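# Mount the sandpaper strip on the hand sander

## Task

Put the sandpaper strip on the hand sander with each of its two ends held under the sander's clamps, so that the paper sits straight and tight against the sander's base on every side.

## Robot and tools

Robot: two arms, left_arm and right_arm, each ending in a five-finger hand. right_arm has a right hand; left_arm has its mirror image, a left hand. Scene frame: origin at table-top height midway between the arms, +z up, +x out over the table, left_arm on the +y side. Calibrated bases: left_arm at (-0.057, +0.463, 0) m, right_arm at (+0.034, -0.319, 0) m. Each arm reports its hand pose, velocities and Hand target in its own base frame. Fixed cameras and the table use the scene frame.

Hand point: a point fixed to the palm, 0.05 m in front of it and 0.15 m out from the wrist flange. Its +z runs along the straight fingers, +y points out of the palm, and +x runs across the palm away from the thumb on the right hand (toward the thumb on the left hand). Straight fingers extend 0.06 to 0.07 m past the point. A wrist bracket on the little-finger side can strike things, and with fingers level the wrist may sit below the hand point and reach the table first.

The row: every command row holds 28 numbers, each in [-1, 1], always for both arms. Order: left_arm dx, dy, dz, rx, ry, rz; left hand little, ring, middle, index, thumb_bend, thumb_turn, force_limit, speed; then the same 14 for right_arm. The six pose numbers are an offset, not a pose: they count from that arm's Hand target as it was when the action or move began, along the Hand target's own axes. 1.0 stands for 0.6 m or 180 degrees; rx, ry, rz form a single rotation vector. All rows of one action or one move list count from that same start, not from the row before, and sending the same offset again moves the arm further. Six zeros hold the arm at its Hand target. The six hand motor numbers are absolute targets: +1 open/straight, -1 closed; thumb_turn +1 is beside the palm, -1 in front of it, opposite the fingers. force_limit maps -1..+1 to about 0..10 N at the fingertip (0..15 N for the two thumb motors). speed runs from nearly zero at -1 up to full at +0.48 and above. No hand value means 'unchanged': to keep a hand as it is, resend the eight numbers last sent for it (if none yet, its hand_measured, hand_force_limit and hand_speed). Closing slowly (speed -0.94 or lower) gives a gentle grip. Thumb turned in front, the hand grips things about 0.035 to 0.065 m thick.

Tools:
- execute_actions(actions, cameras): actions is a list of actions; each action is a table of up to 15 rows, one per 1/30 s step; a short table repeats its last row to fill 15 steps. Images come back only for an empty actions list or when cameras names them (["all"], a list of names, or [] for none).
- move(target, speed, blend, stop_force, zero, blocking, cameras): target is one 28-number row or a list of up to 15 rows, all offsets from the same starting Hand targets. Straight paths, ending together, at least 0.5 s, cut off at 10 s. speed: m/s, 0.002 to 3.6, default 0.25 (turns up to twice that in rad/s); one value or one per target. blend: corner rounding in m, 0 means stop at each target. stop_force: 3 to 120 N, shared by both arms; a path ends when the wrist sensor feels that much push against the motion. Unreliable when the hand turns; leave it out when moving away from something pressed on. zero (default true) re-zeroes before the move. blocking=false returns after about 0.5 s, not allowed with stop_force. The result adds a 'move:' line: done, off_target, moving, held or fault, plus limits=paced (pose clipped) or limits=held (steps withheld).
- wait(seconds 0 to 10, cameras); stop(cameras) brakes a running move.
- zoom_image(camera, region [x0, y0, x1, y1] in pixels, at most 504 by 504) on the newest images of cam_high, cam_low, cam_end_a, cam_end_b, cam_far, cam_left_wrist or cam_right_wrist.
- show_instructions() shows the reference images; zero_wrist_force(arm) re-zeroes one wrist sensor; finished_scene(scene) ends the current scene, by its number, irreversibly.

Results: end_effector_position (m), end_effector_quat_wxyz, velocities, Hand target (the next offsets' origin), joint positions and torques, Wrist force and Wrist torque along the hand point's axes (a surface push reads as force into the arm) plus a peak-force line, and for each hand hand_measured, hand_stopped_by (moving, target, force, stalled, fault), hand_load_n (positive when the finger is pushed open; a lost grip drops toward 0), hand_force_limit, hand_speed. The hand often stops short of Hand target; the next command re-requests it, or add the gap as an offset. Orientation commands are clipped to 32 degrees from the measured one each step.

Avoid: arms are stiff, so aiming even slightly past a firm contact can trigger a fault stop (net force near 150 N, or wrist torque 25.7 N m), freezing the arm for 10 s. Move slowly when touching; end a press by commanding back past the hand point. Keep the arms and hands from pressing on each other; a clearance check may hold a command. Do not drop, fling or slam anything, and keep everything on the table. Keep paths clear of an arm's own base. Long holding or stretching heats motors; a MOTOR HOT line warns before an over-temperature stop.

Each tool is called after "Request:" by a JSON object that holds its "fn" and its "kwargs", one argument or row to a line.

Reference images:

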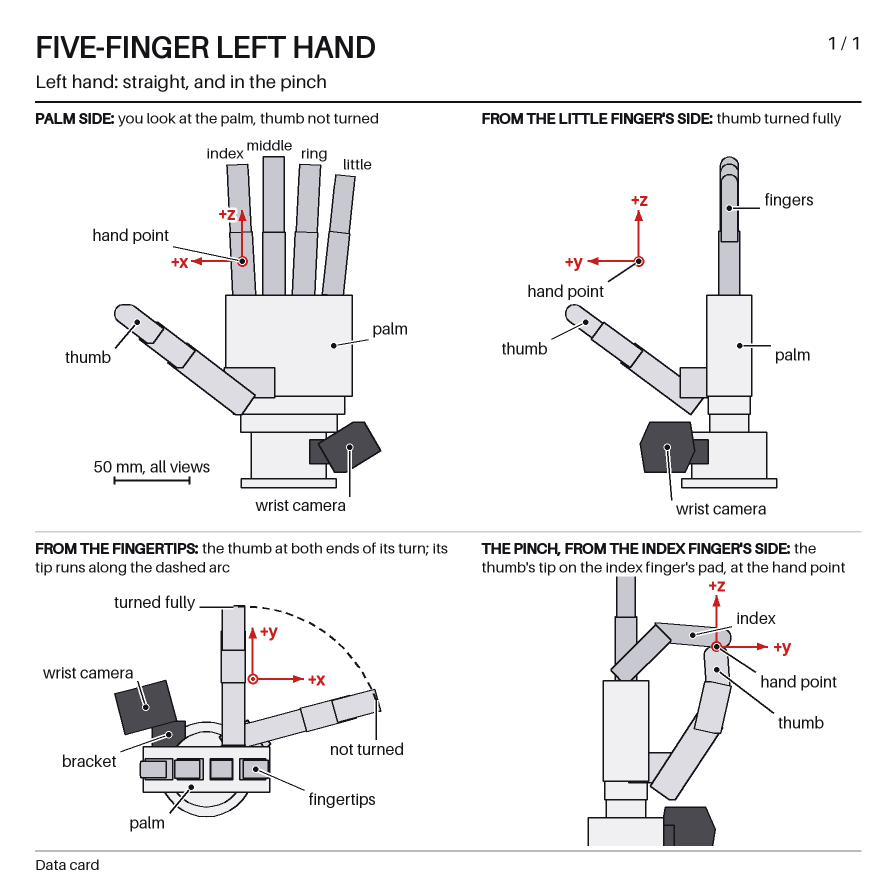

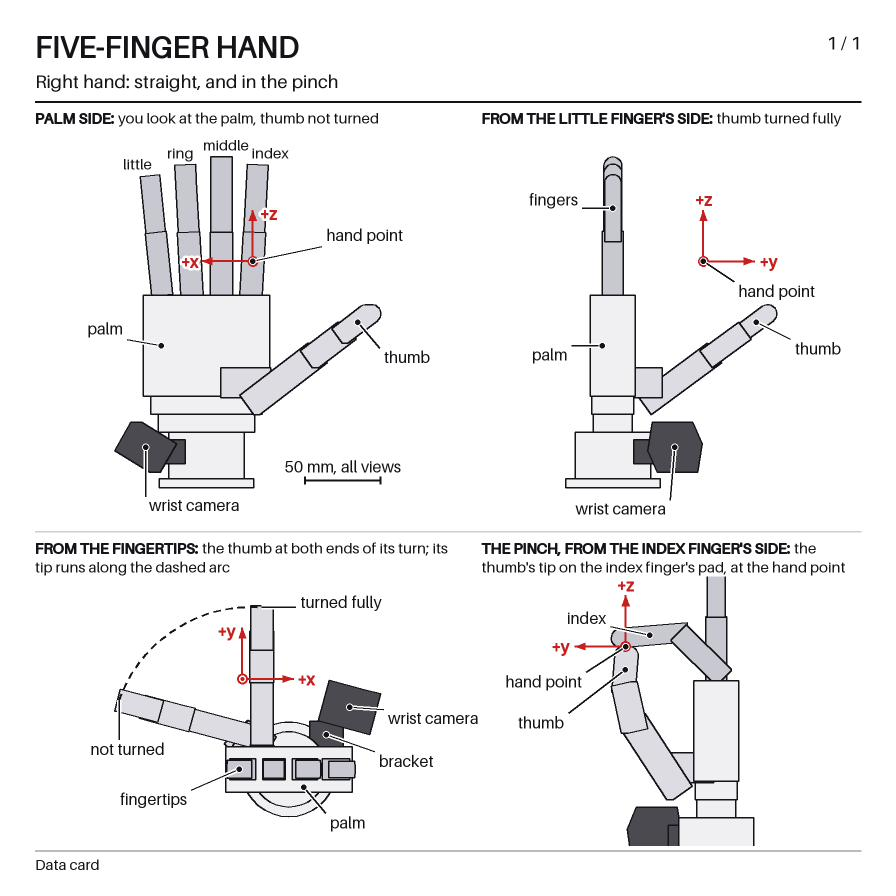

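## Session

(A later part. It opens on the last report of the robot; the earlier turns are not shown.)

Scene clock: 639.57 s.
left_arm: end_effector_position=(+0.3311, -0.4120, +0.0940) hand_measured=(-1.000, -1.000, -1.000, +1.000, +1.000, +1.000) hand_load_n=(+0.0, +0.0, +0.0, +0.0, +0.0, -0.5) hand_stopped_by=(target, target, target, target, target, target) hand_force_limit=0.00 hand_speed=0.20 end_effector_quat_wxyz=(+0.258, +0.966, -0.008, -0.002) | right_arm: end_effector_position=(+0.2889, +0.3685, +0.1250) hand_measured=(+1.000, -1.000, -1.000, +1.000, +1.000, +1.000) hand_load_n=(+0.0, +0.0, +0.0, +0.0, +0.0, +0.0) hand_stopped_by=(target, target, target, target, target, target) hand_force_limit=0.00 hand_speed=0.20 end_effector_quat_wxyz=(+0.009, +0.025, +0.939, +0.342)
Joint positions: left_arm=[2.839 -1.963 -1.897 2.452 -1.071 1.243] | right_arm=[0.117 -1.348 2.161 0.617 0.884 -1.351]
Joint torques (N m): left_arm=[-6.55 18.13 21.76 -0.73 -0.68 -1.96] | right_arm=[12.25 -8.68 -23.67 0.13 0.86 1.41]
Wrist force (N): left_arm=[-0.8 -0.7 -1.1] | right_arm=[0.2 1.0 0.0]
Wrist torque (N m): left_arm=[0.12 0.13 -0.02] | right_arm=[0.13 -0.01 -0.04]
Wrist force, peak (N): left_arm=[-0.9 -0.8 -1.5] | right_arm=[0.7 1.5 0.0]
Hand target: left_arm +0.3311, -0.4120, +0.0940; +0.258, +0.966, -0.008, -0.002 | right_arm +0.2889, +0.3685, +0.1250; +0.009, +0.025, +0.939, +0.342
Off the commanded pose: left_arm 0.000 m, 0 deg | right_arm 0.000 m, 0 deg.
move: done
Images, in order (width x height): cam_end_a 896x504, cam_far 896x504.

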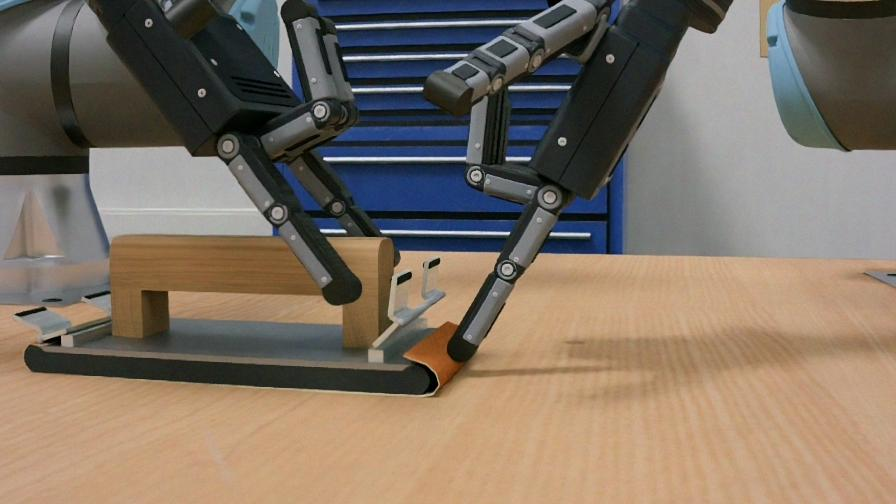

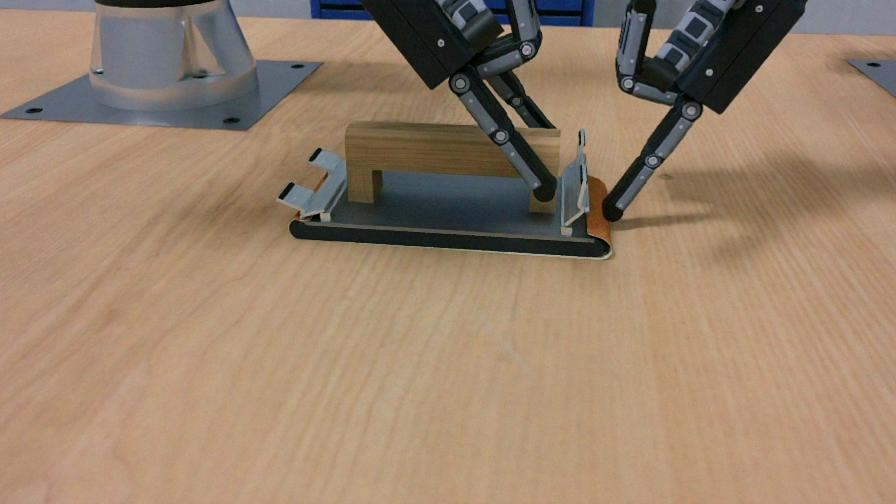

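Request:
{"fn": "move", "kwargs": {
  "target": [0,0.0043,0.0025,0,0,0,-1,-1,-1,1,1,1,0,0.2,0,0,0,0,0,0,1,-1,-1,1,1,1,0,0.2],
  "speed": 0.02,
  "stop_force": 12,
  "cameras": ["cam_end_a","cam_far","cam_end_b"]
}}

Request:
{"fn": "zoom_image", "kwargs": {
  "camera": "cam_end_a",
  "region": [340, 220, 560, 420]
}}

Request:
{"fn": "zoom_image", "kwargs": {
  "camera": "cam_far",
  "region": [540, 120, 700, 280]
}}

Request:
{"fn": "zoom_image", "kwargs": {
  "camera": "cam_end_b",
  "region": [340, 210, 540, 410]
}}

Scene clock: 649.73 s.
left_arm: end_effector_position=(+0.3310, -0.4150, +0.0940) hand_measured=(-1.000, -1.000, -1.000, +1.000, +1.000, +1.000) hand_load_n=(+0.0, +0.0, +0.0, +0.5, +0.0, +0.0) hand_stopped_by=(target, target, target, target, target, target) hand_force_limit=0.00 hand_speed=0.20 end_effector_quat_wxyz=(+0.258, +0.966, -0.008, -0.002) | right_arm: end_effector_position=(+0.2889, +0.3685, +0.1250) hand_measured=(+1.000, -1.000, -1.000, +1.000, +1.000, +1.000) hand_load_n=(+0.0, +0.0, +0.0, +0.0, +0.0, +0.0) hand_stopped_by=(target, target, target, target, target, target) hand_force_limit=0.00 hand_speed=0.20 end_effector_quat_wxyz=(+0.009, +0.025, +0.939, +0.342)
Joint positions: left_arm=[2.831 -1.966 -1.892 2.453 -1.073 1.234] | right_arm=[0.117 -1.348 2.161 0.617 0.884 -1.351]
Joint torques (N m): left_arm=[-7.85 18.64 22.82 -0.39 0.36 -1.75] | right_arm=[12.44 -9.14 -23.6 0.2 0.85 1.47]
Wrist force (N): left_arm=[-0.8 -4.4 -4.1] | right_arm=[0.4 1.1 -0.4]
Wrist torque (N m): left_arm=[0.42 0.13 -0.01] | right_arm=[0.17 -0.04 -0.02]
Wrist force, peak (N): left_arm=[-0.9 -4.3 -4.3] | right_arm=[0.3 1.7 -0.2]
Hand target: left_arm +0.3310, -0.4150, +0.0940; +0.258, +0.966, -0.008, -0.002 | right_arm +0.2889, +0.3685, +0.1250; +0.009, +0.025, +0.939, +0.342
Off the commanded pose: left_arm 0.000 m, 0 deg | right_arm 0.000 m, 0 deg.
move: done
Images, in order (width x height): cam_end_a 896x504, cam_end_b 896x504, cam_far 896x504.

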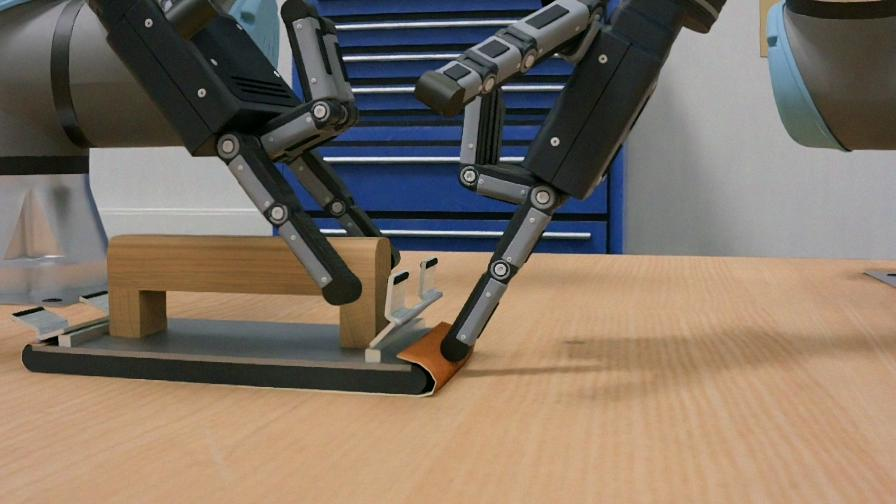

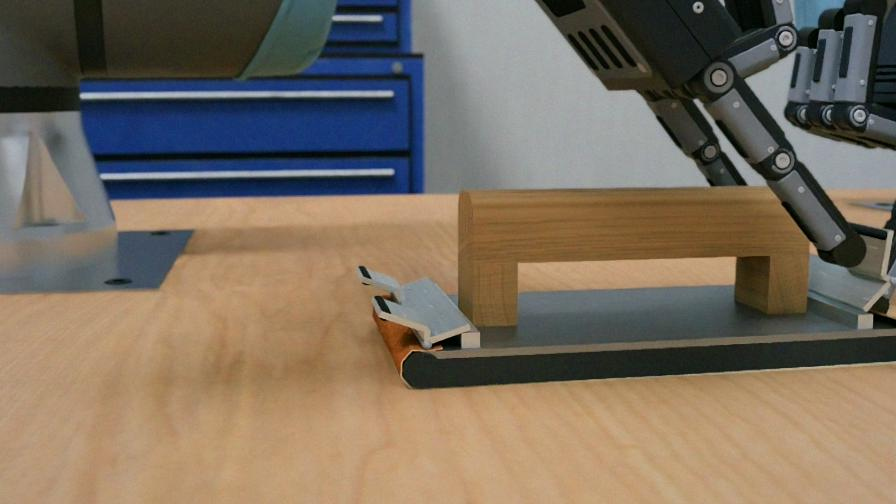

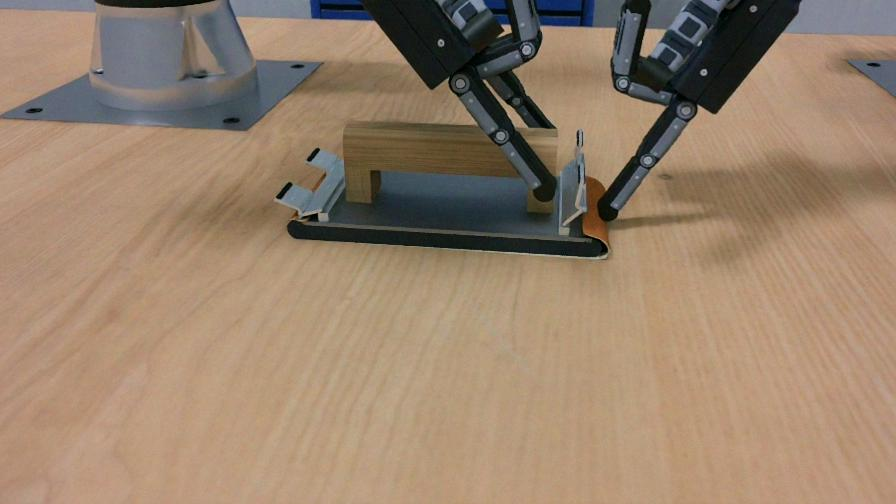

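Scaled by 2.291 from the camera's 896x504 image, which has a finer 1280x720 frame.

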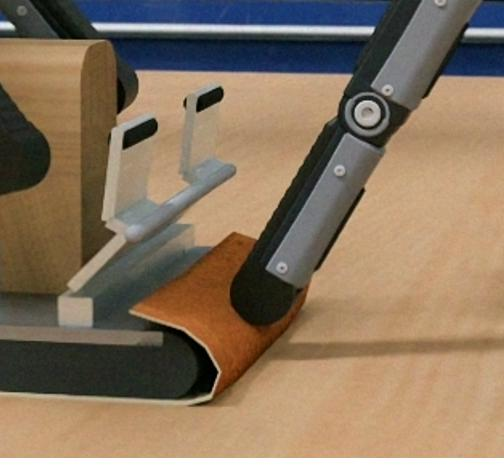

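Scaled by 3.150 from the camera's 896x504 image, which has a finer 1280x720 frame.

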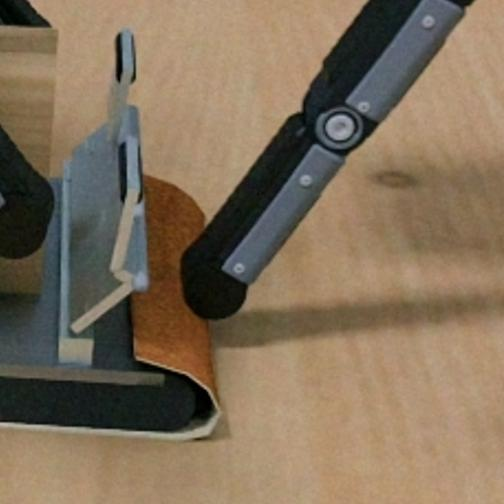

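Scaled by 2.520 from the camera's 896x504 image, which has a finer 1280x720 frame.

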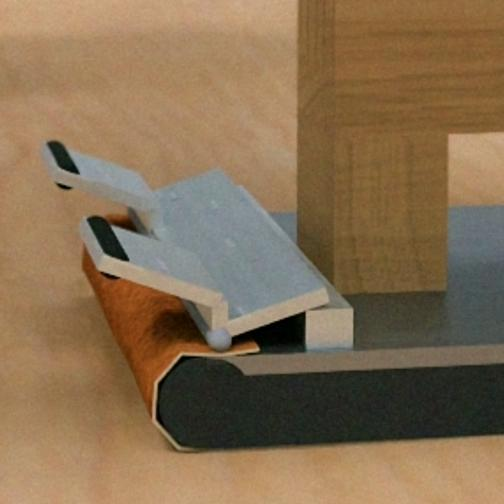

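Request:
{"fn": "move", "kwargs": {
  "target": [0,0.0063,-0.0016,0,0,0,-1,-1,-1,1,1,1,0,0.2,0,0,0,0,0,0,1,-1,-1,1,1,1,0,0.2],
  "speed": 0.02,
  "stop_force": 15,
  "cameras": ["cam_end_a","cam_far","cam_end_b"]
}}

Request:
{"fn": "zoom_image", "kwargs": {
  "camera": "cam_end_a",
  "region": [340, 220, 560, 420]
}}

Request:
{"fn": "zoom_image", "kwargs": {
  "camera": "cam_far",
  "region": [540, 120, 700, 280]
}}

Scene clock: 663.27 s.
left_arm: end_effector_position=(+0.3310, -0.4178, +0.0967) hand_measured=(-1.000, -1.000, -1.000, +1.000, +1.000, +1.000) hand_load_n=(+0.0, +0.0, +0.0, +0.5, +0.0, +0.0) hand_stopped_by=(target, target, target, target, target, target) hand_force_limit=0.00 hand_speed=0.20 end_effector_quat_wxyz=(+0.258, +0.966, -0.008, -0.002) | right_arm: end_effector_position=(+0.2889, +0.3685, +0.1250) hand_measured=(+1.000, -1.000, -1.000, +1.000, +1.000, +1.000) hand_load_n=(+0.5, +0.0, +0.0, +0.0, +0.0, +0.0) hand_stopped_by=(target, target, target, target, target, target) hand_force_limit=0.00 hand_speed=0.20 end_effector_quat_wxyz=(+0.009, +0.025, +0.939, +0.342)
Joint positions: left_arm=[2.823 -1.964 -1.884 2.447 -1.074 1.226] | right_arm=[0.117 -1.348 2.161 0.617 0.884 -1.351]
Joint torques (N m): left_arm=[-8.45 33.64 22.38 -3.4 0.31 -1.97] | right_arm=[11.41 -8.68 -24.25 0.31 0.71 1.41]
Wrist force (N): left_arm=[-0.7 -3.9 -4.8] | right_arm=[0.1 1.3 0.0]
Wrist torque (N m): left_arm=[0.45 0.11 0.00] | right_arm=[0.18 0.00 -0.04]
Wrist force, peak (N): left_arm=[-0.9 -4.1 -5.1] | right_arm=[0.5 1.5 0.2]
Hand target: left_arm +0.3310, -0.4178, +0.0967; +0.258, +0.966, -0.008, -0.002 | right_arm +0.2889, +0.3685, +0.1250; +0.009, +0.025, +0.939, +0.342
Off the commanded pose: left_arm 0.000 m, 0 deg | right_arm 0.000 m, 0 deg.
move: done
Images, in order (width x height): cam_end_a 896x504, cam_end_b 896x504, cam_far 896x504.

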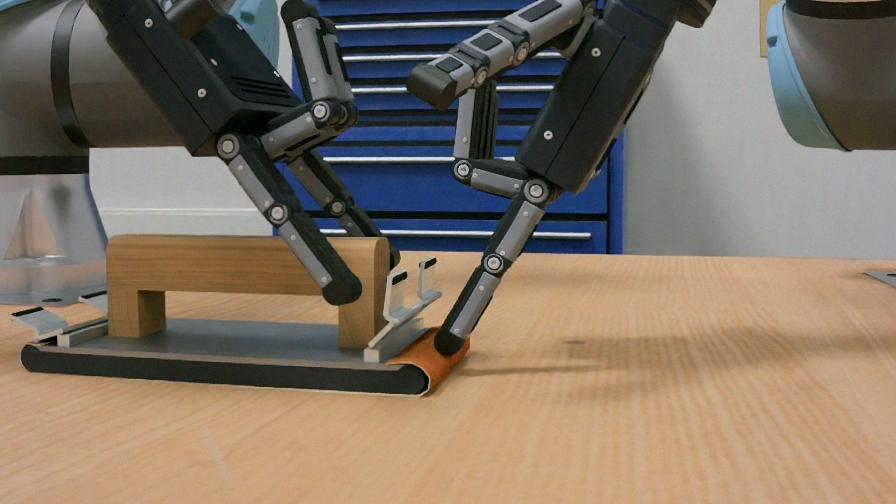

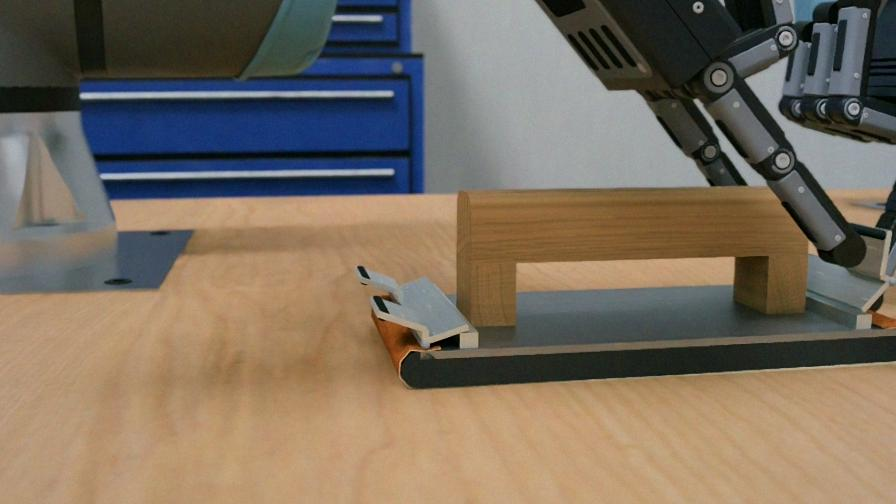

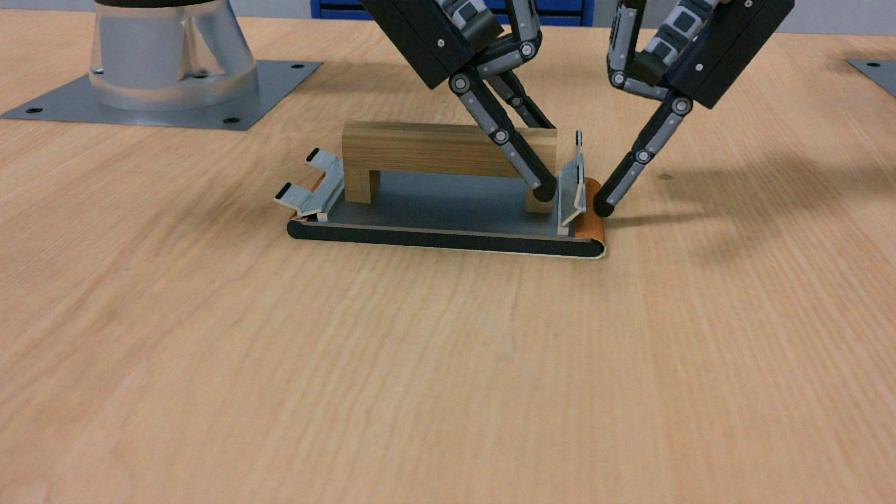

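Scaled by 2.291 from the camera's 896x504 image, which has a finer 1280x720 frame.

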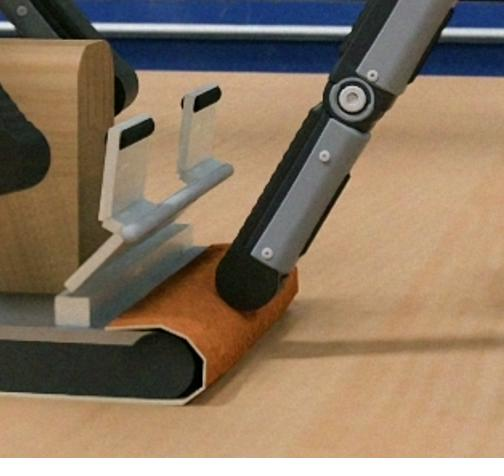

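Scaled by 3.150 from the camera's 896x504 image, which has a finer 1280x720 frame.

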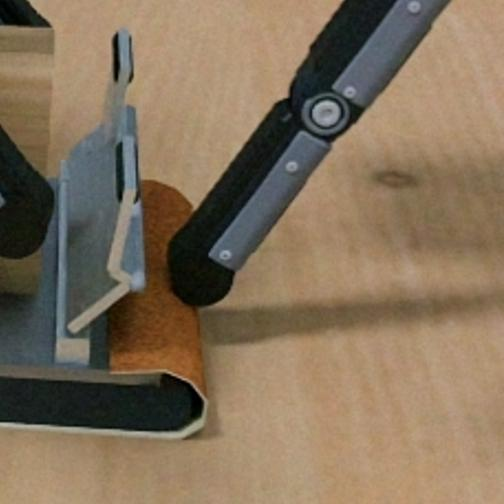

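Request:
{"fn": "move", "kwargs": {
  "target": [0,0,0,0,0,0,-1,-1,-1,1,1,1,0,0.2,0.0006,0.0089,0.0075,0,0,0,1,-1,-1,1,1,1,0,0.2],
  "speed": 0.03,
  "stop_force": 6,
  "cameras": ["cam_end_a","cam_far"]
}}

Request:
{"fn": "zoom_image", "kwargs": {
  "camera": "cam_end_a",
  "region": [300, 200, 520, 420]
}}

Request:
{"fn": "zoom_image", "kwargs": {
  "camera": "cam_far",
  "region": [500, 110, 660, 270]
}}

Scene clock: 673.53 s.
left_arm: end_effector_position=(+0.3310, -0.4178, +0.0967) hand_measured=(-1.000, -1.000, -1.000, +1.000, +1.000, +1.000) hand_load_n=(+0.0, +0.0, +0.0, +0.5, +0.0, +0.0) hand_stopped_by=(target, target, target, target, target, target) hand_force_limit=0.00 hand_speed=0.20 end_effector_quat_wxyz=(+0.258, +0.966, -0.008, -0.002) | right_arm: end_effector_position=(+0.2889, +0.3755, +0.1250) hand_measured=(+1.000, -1.000, -1.000, +1.000, +1.000, +1.000) hand_load_n=(+0.0, +0.0, +0.0, +0.0, +0.0, +0.0) hand_stopped_by=(target, target, target, target, target, target) hand_force_limit=0.00 hand_speed=0.20 end_effector_quat_wxyz=(+0.009, +0.025, +0.939, +0.342)
Joint positions: left_arm=[2.823 -1.964 -1.884 2.447 -1.074 1.226] | right_arm=[0.143 -1.344 2.149 0.604 0.888 -1.318]
Joint torques (N m): left_arm=[-7.75 32.35 22.41 -3.34 0.26 -1.78] | right_arm=[12.1 -9 -24.16 -0.13 0.93 1.47]
Wrist force (N): left_arm=[-0.7 -3.8 -4.8] | right_arm=[0.5 1.0 -0.2]
Wrist torque (N m): left_arm=[0.45 0.11 0.00] | right_arm=[0.14 -0.06 -0.01]
Wrist force, peak (N): left_arm=[-1.0 -3.9 -5.1] | right_arm=[0.4 1.7 -0.1]
Hand target: left_arm +0.3310, -0.4178, +0.0967; +0.258, +0.966, -0.008, -0.002 | right_arm +0.2889, +0.3755, +0.1250; +0.009, +0.025, +0.939, +0.342
Off the commanded pose: left_arm 0.000 m, 0 deg | right_arm 0.000 m, 0 deg.
move: done
Images, in order (width x height): cam_end_a 896x504, cam_far 896x504.

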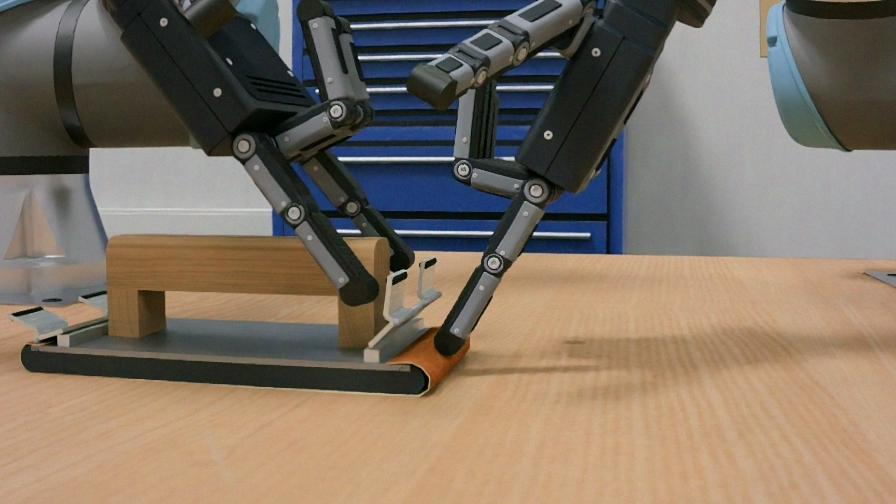

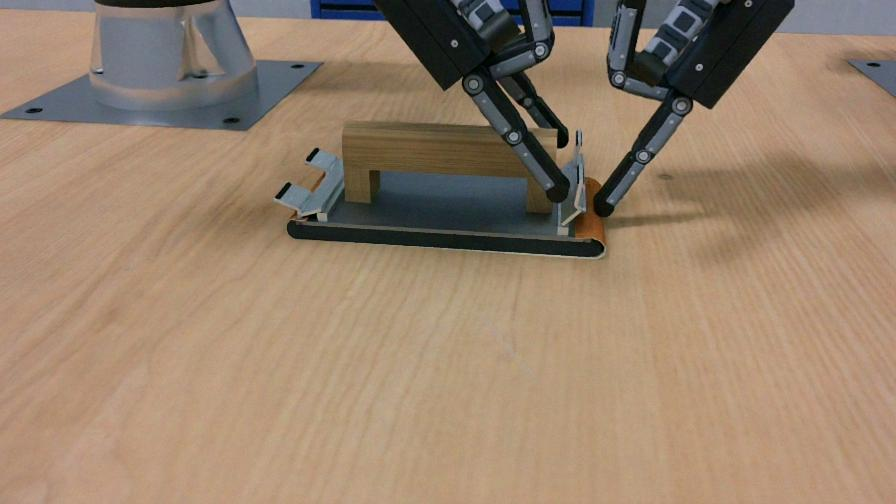

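Scaled by 2.291 from the camera's 896x504 image, which has a finer 1280x720 frame.

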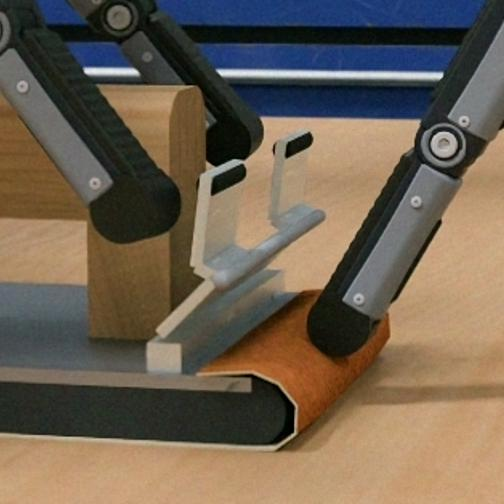

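Scaled by 3.150 from the camera's 896x504 image, which has a finer 1280x720 frame.

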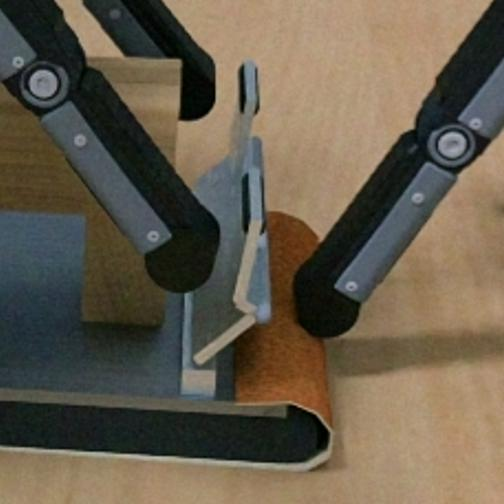

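Request:
{"fn": "move", "kwargs": {
  "target": [0,0,0,0,0,0,-1,-1,-1,1,1,1,0,0.2,0.0007,0.0095,0.0112,0,0,0,1,-1,-1,1,1,1,0,0.2],
  "speed": 0.015,
  "stop_force": 15,
  "cameras": ["cam_end_a","cam_far"]
}}

Request:
{"fn": "zoom_image", "kwargs": {
  "camera": "cam_end_a",
  "region": [300, 200, 520, 420]
}}

Request:
{"fn": "zoom_image", "kwargs": {
  "camera": "cam_far",
  "region": [500, 110, 660, 270]
}}

Scene clock: 685.70 s.
left_arm: end_effector_position=(+0.3310, -0.4178, +0.0967) hand_measured=(-1.000, -1.000, -1.000, +1.000, +1.000, +1.000) hand_load_n=(+0.0, +0.0, +0.5, +0.5, +0.0, +0.0) hand_stopped_by=(target, target, target, target, target, target) hand_force_limit=0.00 hand_speed=0.20 end_effector_quat_wxyz=(+0.258, +0.966, -0.008, -0.002) | right_arm: end_effector_position=(+0.2890, +0.3842, +0.1235) hand_measured=(+1.000, -1.000, -1.000, +1.000, +1.000, +1.000) hand_load_n=(+0.0, +0.0, +0.0, +0.0, +0.0, +0.0) hand_stopped_by=(target, target, target, target, target, target) hand_force_limit=0.00 hand_speed=0.20 end_effector_quat_wxyz=(+0.009, +0.025, +0.939, +0.342)
Joint positions: left_arm=[2.823 -1.964 -1.884 2.447 -1.074 1.226] | right_arm=[0.175 -1.336 2.134 0.586 0.893 -1.278]
Joint torques (N m): left_arm=[-7.81 29.96 22.42 -2.34 0.55 -1.83] | right_arm=[13.22 -9.77 -24.81 -0.18 0.44 1.43]
Wrist force (N): left_arm=[-1.1 -4.1 -5.6] | right_arm=[0.4 -1.0 -1.4]
Wrist torque (N m): left_arm=[0.51 0.10 -0.03] | right_arm=[0.29 -0.10 -0.01]
Wrist force, peak (N): left_arm=[-1.2 -4.3 -6.0] | right_arm=[-0.5 -2.6 -5.4]
Hand target: left_arm +0.3310, -0.4178, +0.0967; +0.258, +0.966, -0.008, -0.002 | right_arm +0.2890, +0.3842, +0.1235; +0.009, +0.025, +0.939, +0.342
Off the commanded pose: left_arm 0.000 m, 0 deg | right_arm 0.000 m, 0 deg.
move: done
Images, in order (width x height): cam_end_a 896x504, cam_far 896x504.

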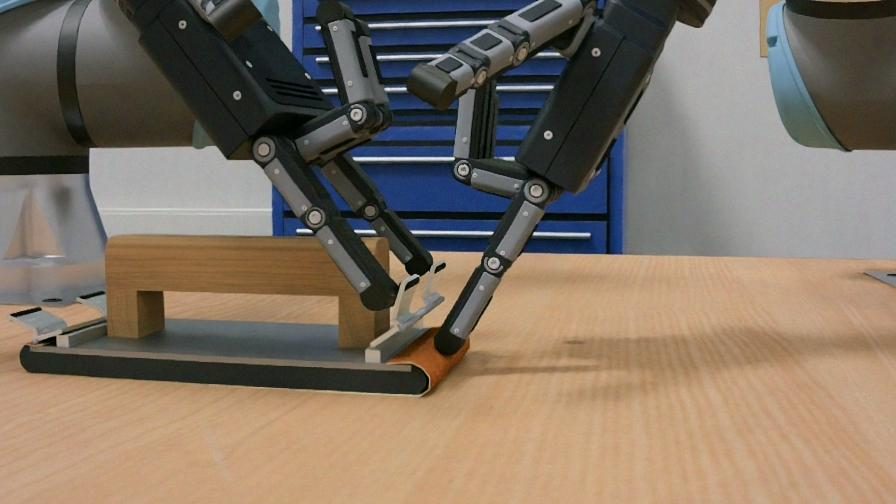

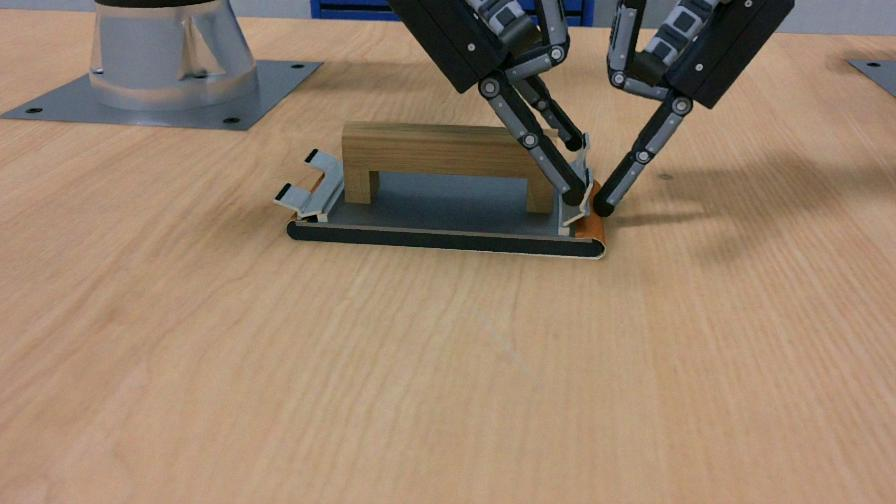

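Scaled by 2.291 from the camera's 896x504 image, which has a finer 1280x720 frame.

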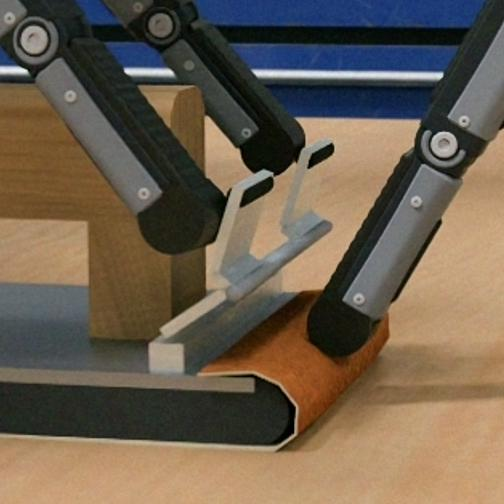

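Scaled by 3.150 from the camera's 896x504 image, which has a finer 1280x720 frame.

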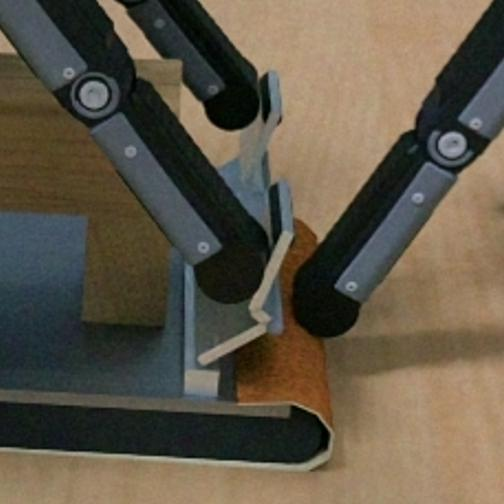

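Request:
{"fn": "move", "kwargs": {
  "target": [0,0,0,0,0,0,-1,-1,-1,1,1,1,0,0.2,0.0008,0.0084,0.0153,0,0,0,1,-1,-1,1,1,1,0,0.2],
  "speed": 0.015,
  "stop_force": 20,
  "cameras": ["cam_end_a","cam_far","cam_end_b"]
}}

Request:
{"fn": "zoom_image", "kwargs": {
  "camera": "cam_end_a",
  "region": [300, 200, 520, 420]
}}

Request:
{"fn": "zoom_image", "kwargs": {
  "camera": "cam_far",
  "region": [500, 110, 660, 270]
}}

Request:
{"fn": "zoom_image", "kwargs": {
  "camera": "cam_end_b",
  "region": [340, 210, 540, 410]
}}

Scene clock: 694.87 s.
left_arm: end_effector_position=(+0.3310, -0.4178, +0.0967) hand_measured=(-1.000, -1.000, -1.000, +1.000, +1.000, +1.000) hand_load_n=(+0.0, +0.0, +0.0, +0.0, +0.0, +0.0) hand_stopped_by=(target, target, target, target, target, target) hand_force_limit=0.00 hand_speed=0.20 end_effector_quat_wxyz=(+0.258, +0.966, -0.008, -0.002) | right_arm: end_effector_position=(+0.2890, +0.3939, +0.1198) hand_measured=(+1.000, -1.000, -1.000, +1.000, +1.000, +1.000) hand_load_n=(+0.0, +0.0, +0.0, +0.0, +0.0, +0.0) hand_stopped_by=(target, target, target, target, target, target) hand_force_limit=0.00 hand_speed=0.20 end_effector_quat_wxyz=(+0.009, +0.025, +0.939, +0.342)
Joint positions: left_arm=[2.823 -1.964 -1.884 2.447 -1.074 1.226] | right_arm=[0.209 -1.322 2.119 0.56 0.9 -1.235]
Joint torques (N m): left_arm=[-4.42 27.9 15.4 -2.18 1.26 -1.66] | right_arm=[12.55 -10.4 -24.86 -0.15 1.06 1.46]
Wrist force (N): left_arm=[-0.9 -0.6 -5.0] | right_arm=[0.8 1.3 -0.3]
Wrist torque (N m): left_arm=[0.36 0.12 -0.02] | right_arm=[0.14 -0.15 0.01]
Wrist force, peak (N): left_arm=[-1.0 -4.2 -5.7] | right_arm=[0.3 -1.0 -1.8]
Hand target: left_arm +0.3310, -0.4178, +0.0967; +0.258, +0.966, -0.008, -0.002 | right_arm +0.2890, +0.3939, +0.1198; +0.009, +0.025, +0.939, +0.342
Off the commanded pose: left_arm 0.000 m, 0 deg | right_arm 0.000 m, 0 deg.
move: done
Images, in order (width x height): cam_end_a 896x504, cam_end_b 896x504, cam_far 896x504.

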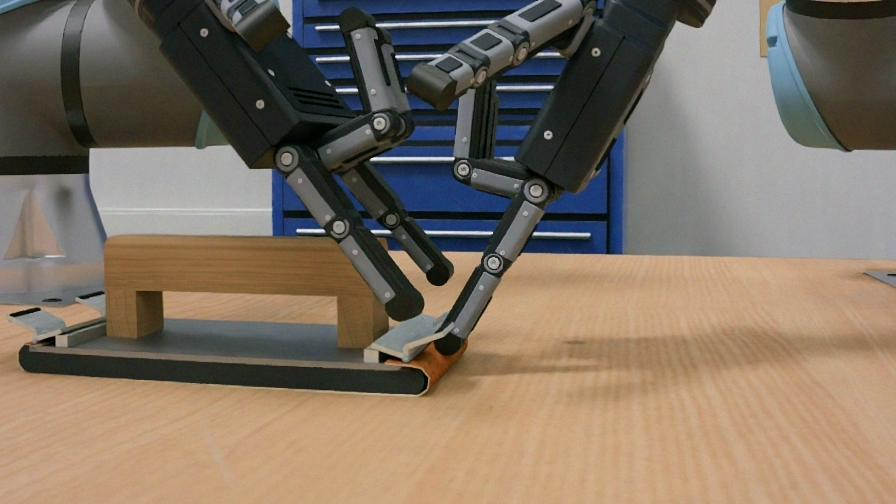

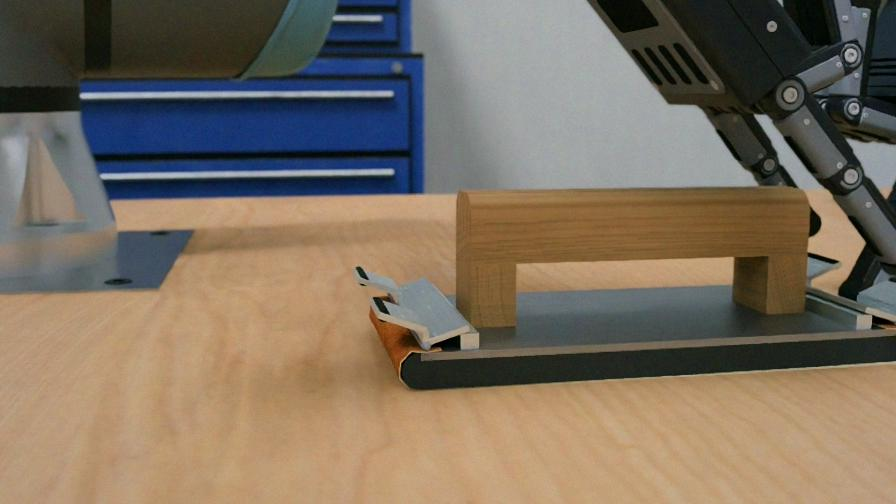

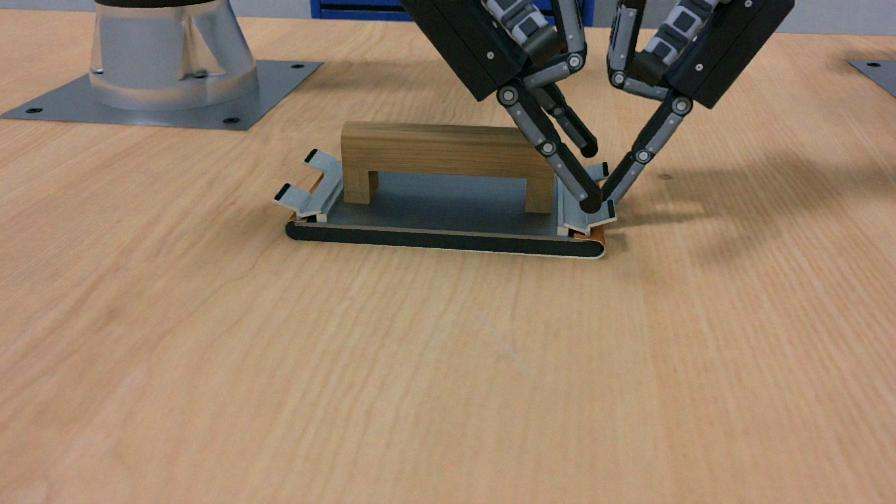

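Scaled by 2.291 from the camera's 896x504 image, which has a finer 1280x720 frame.

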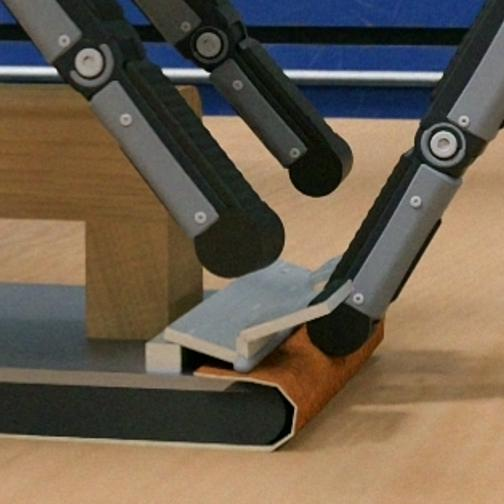

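Scaled by 3.150 from the camera's 896x504 image, which has a finer 1280x720 frame.

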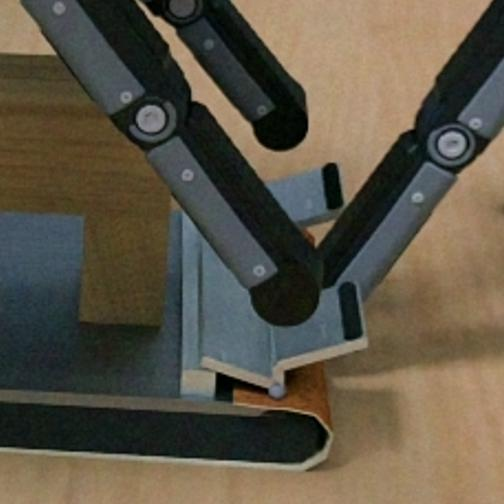

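Scaled by 2.520 from the camera's 896x504 image, which has a finer 1280x720 frame.

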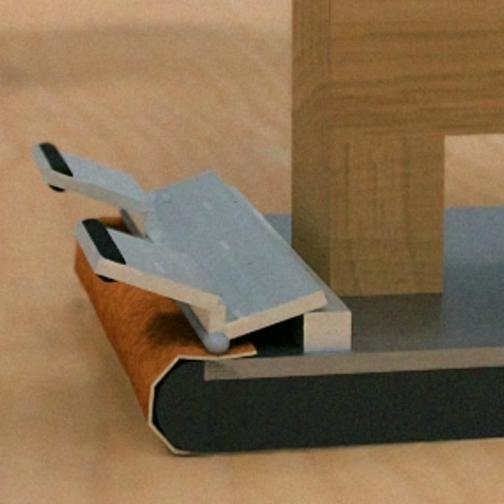

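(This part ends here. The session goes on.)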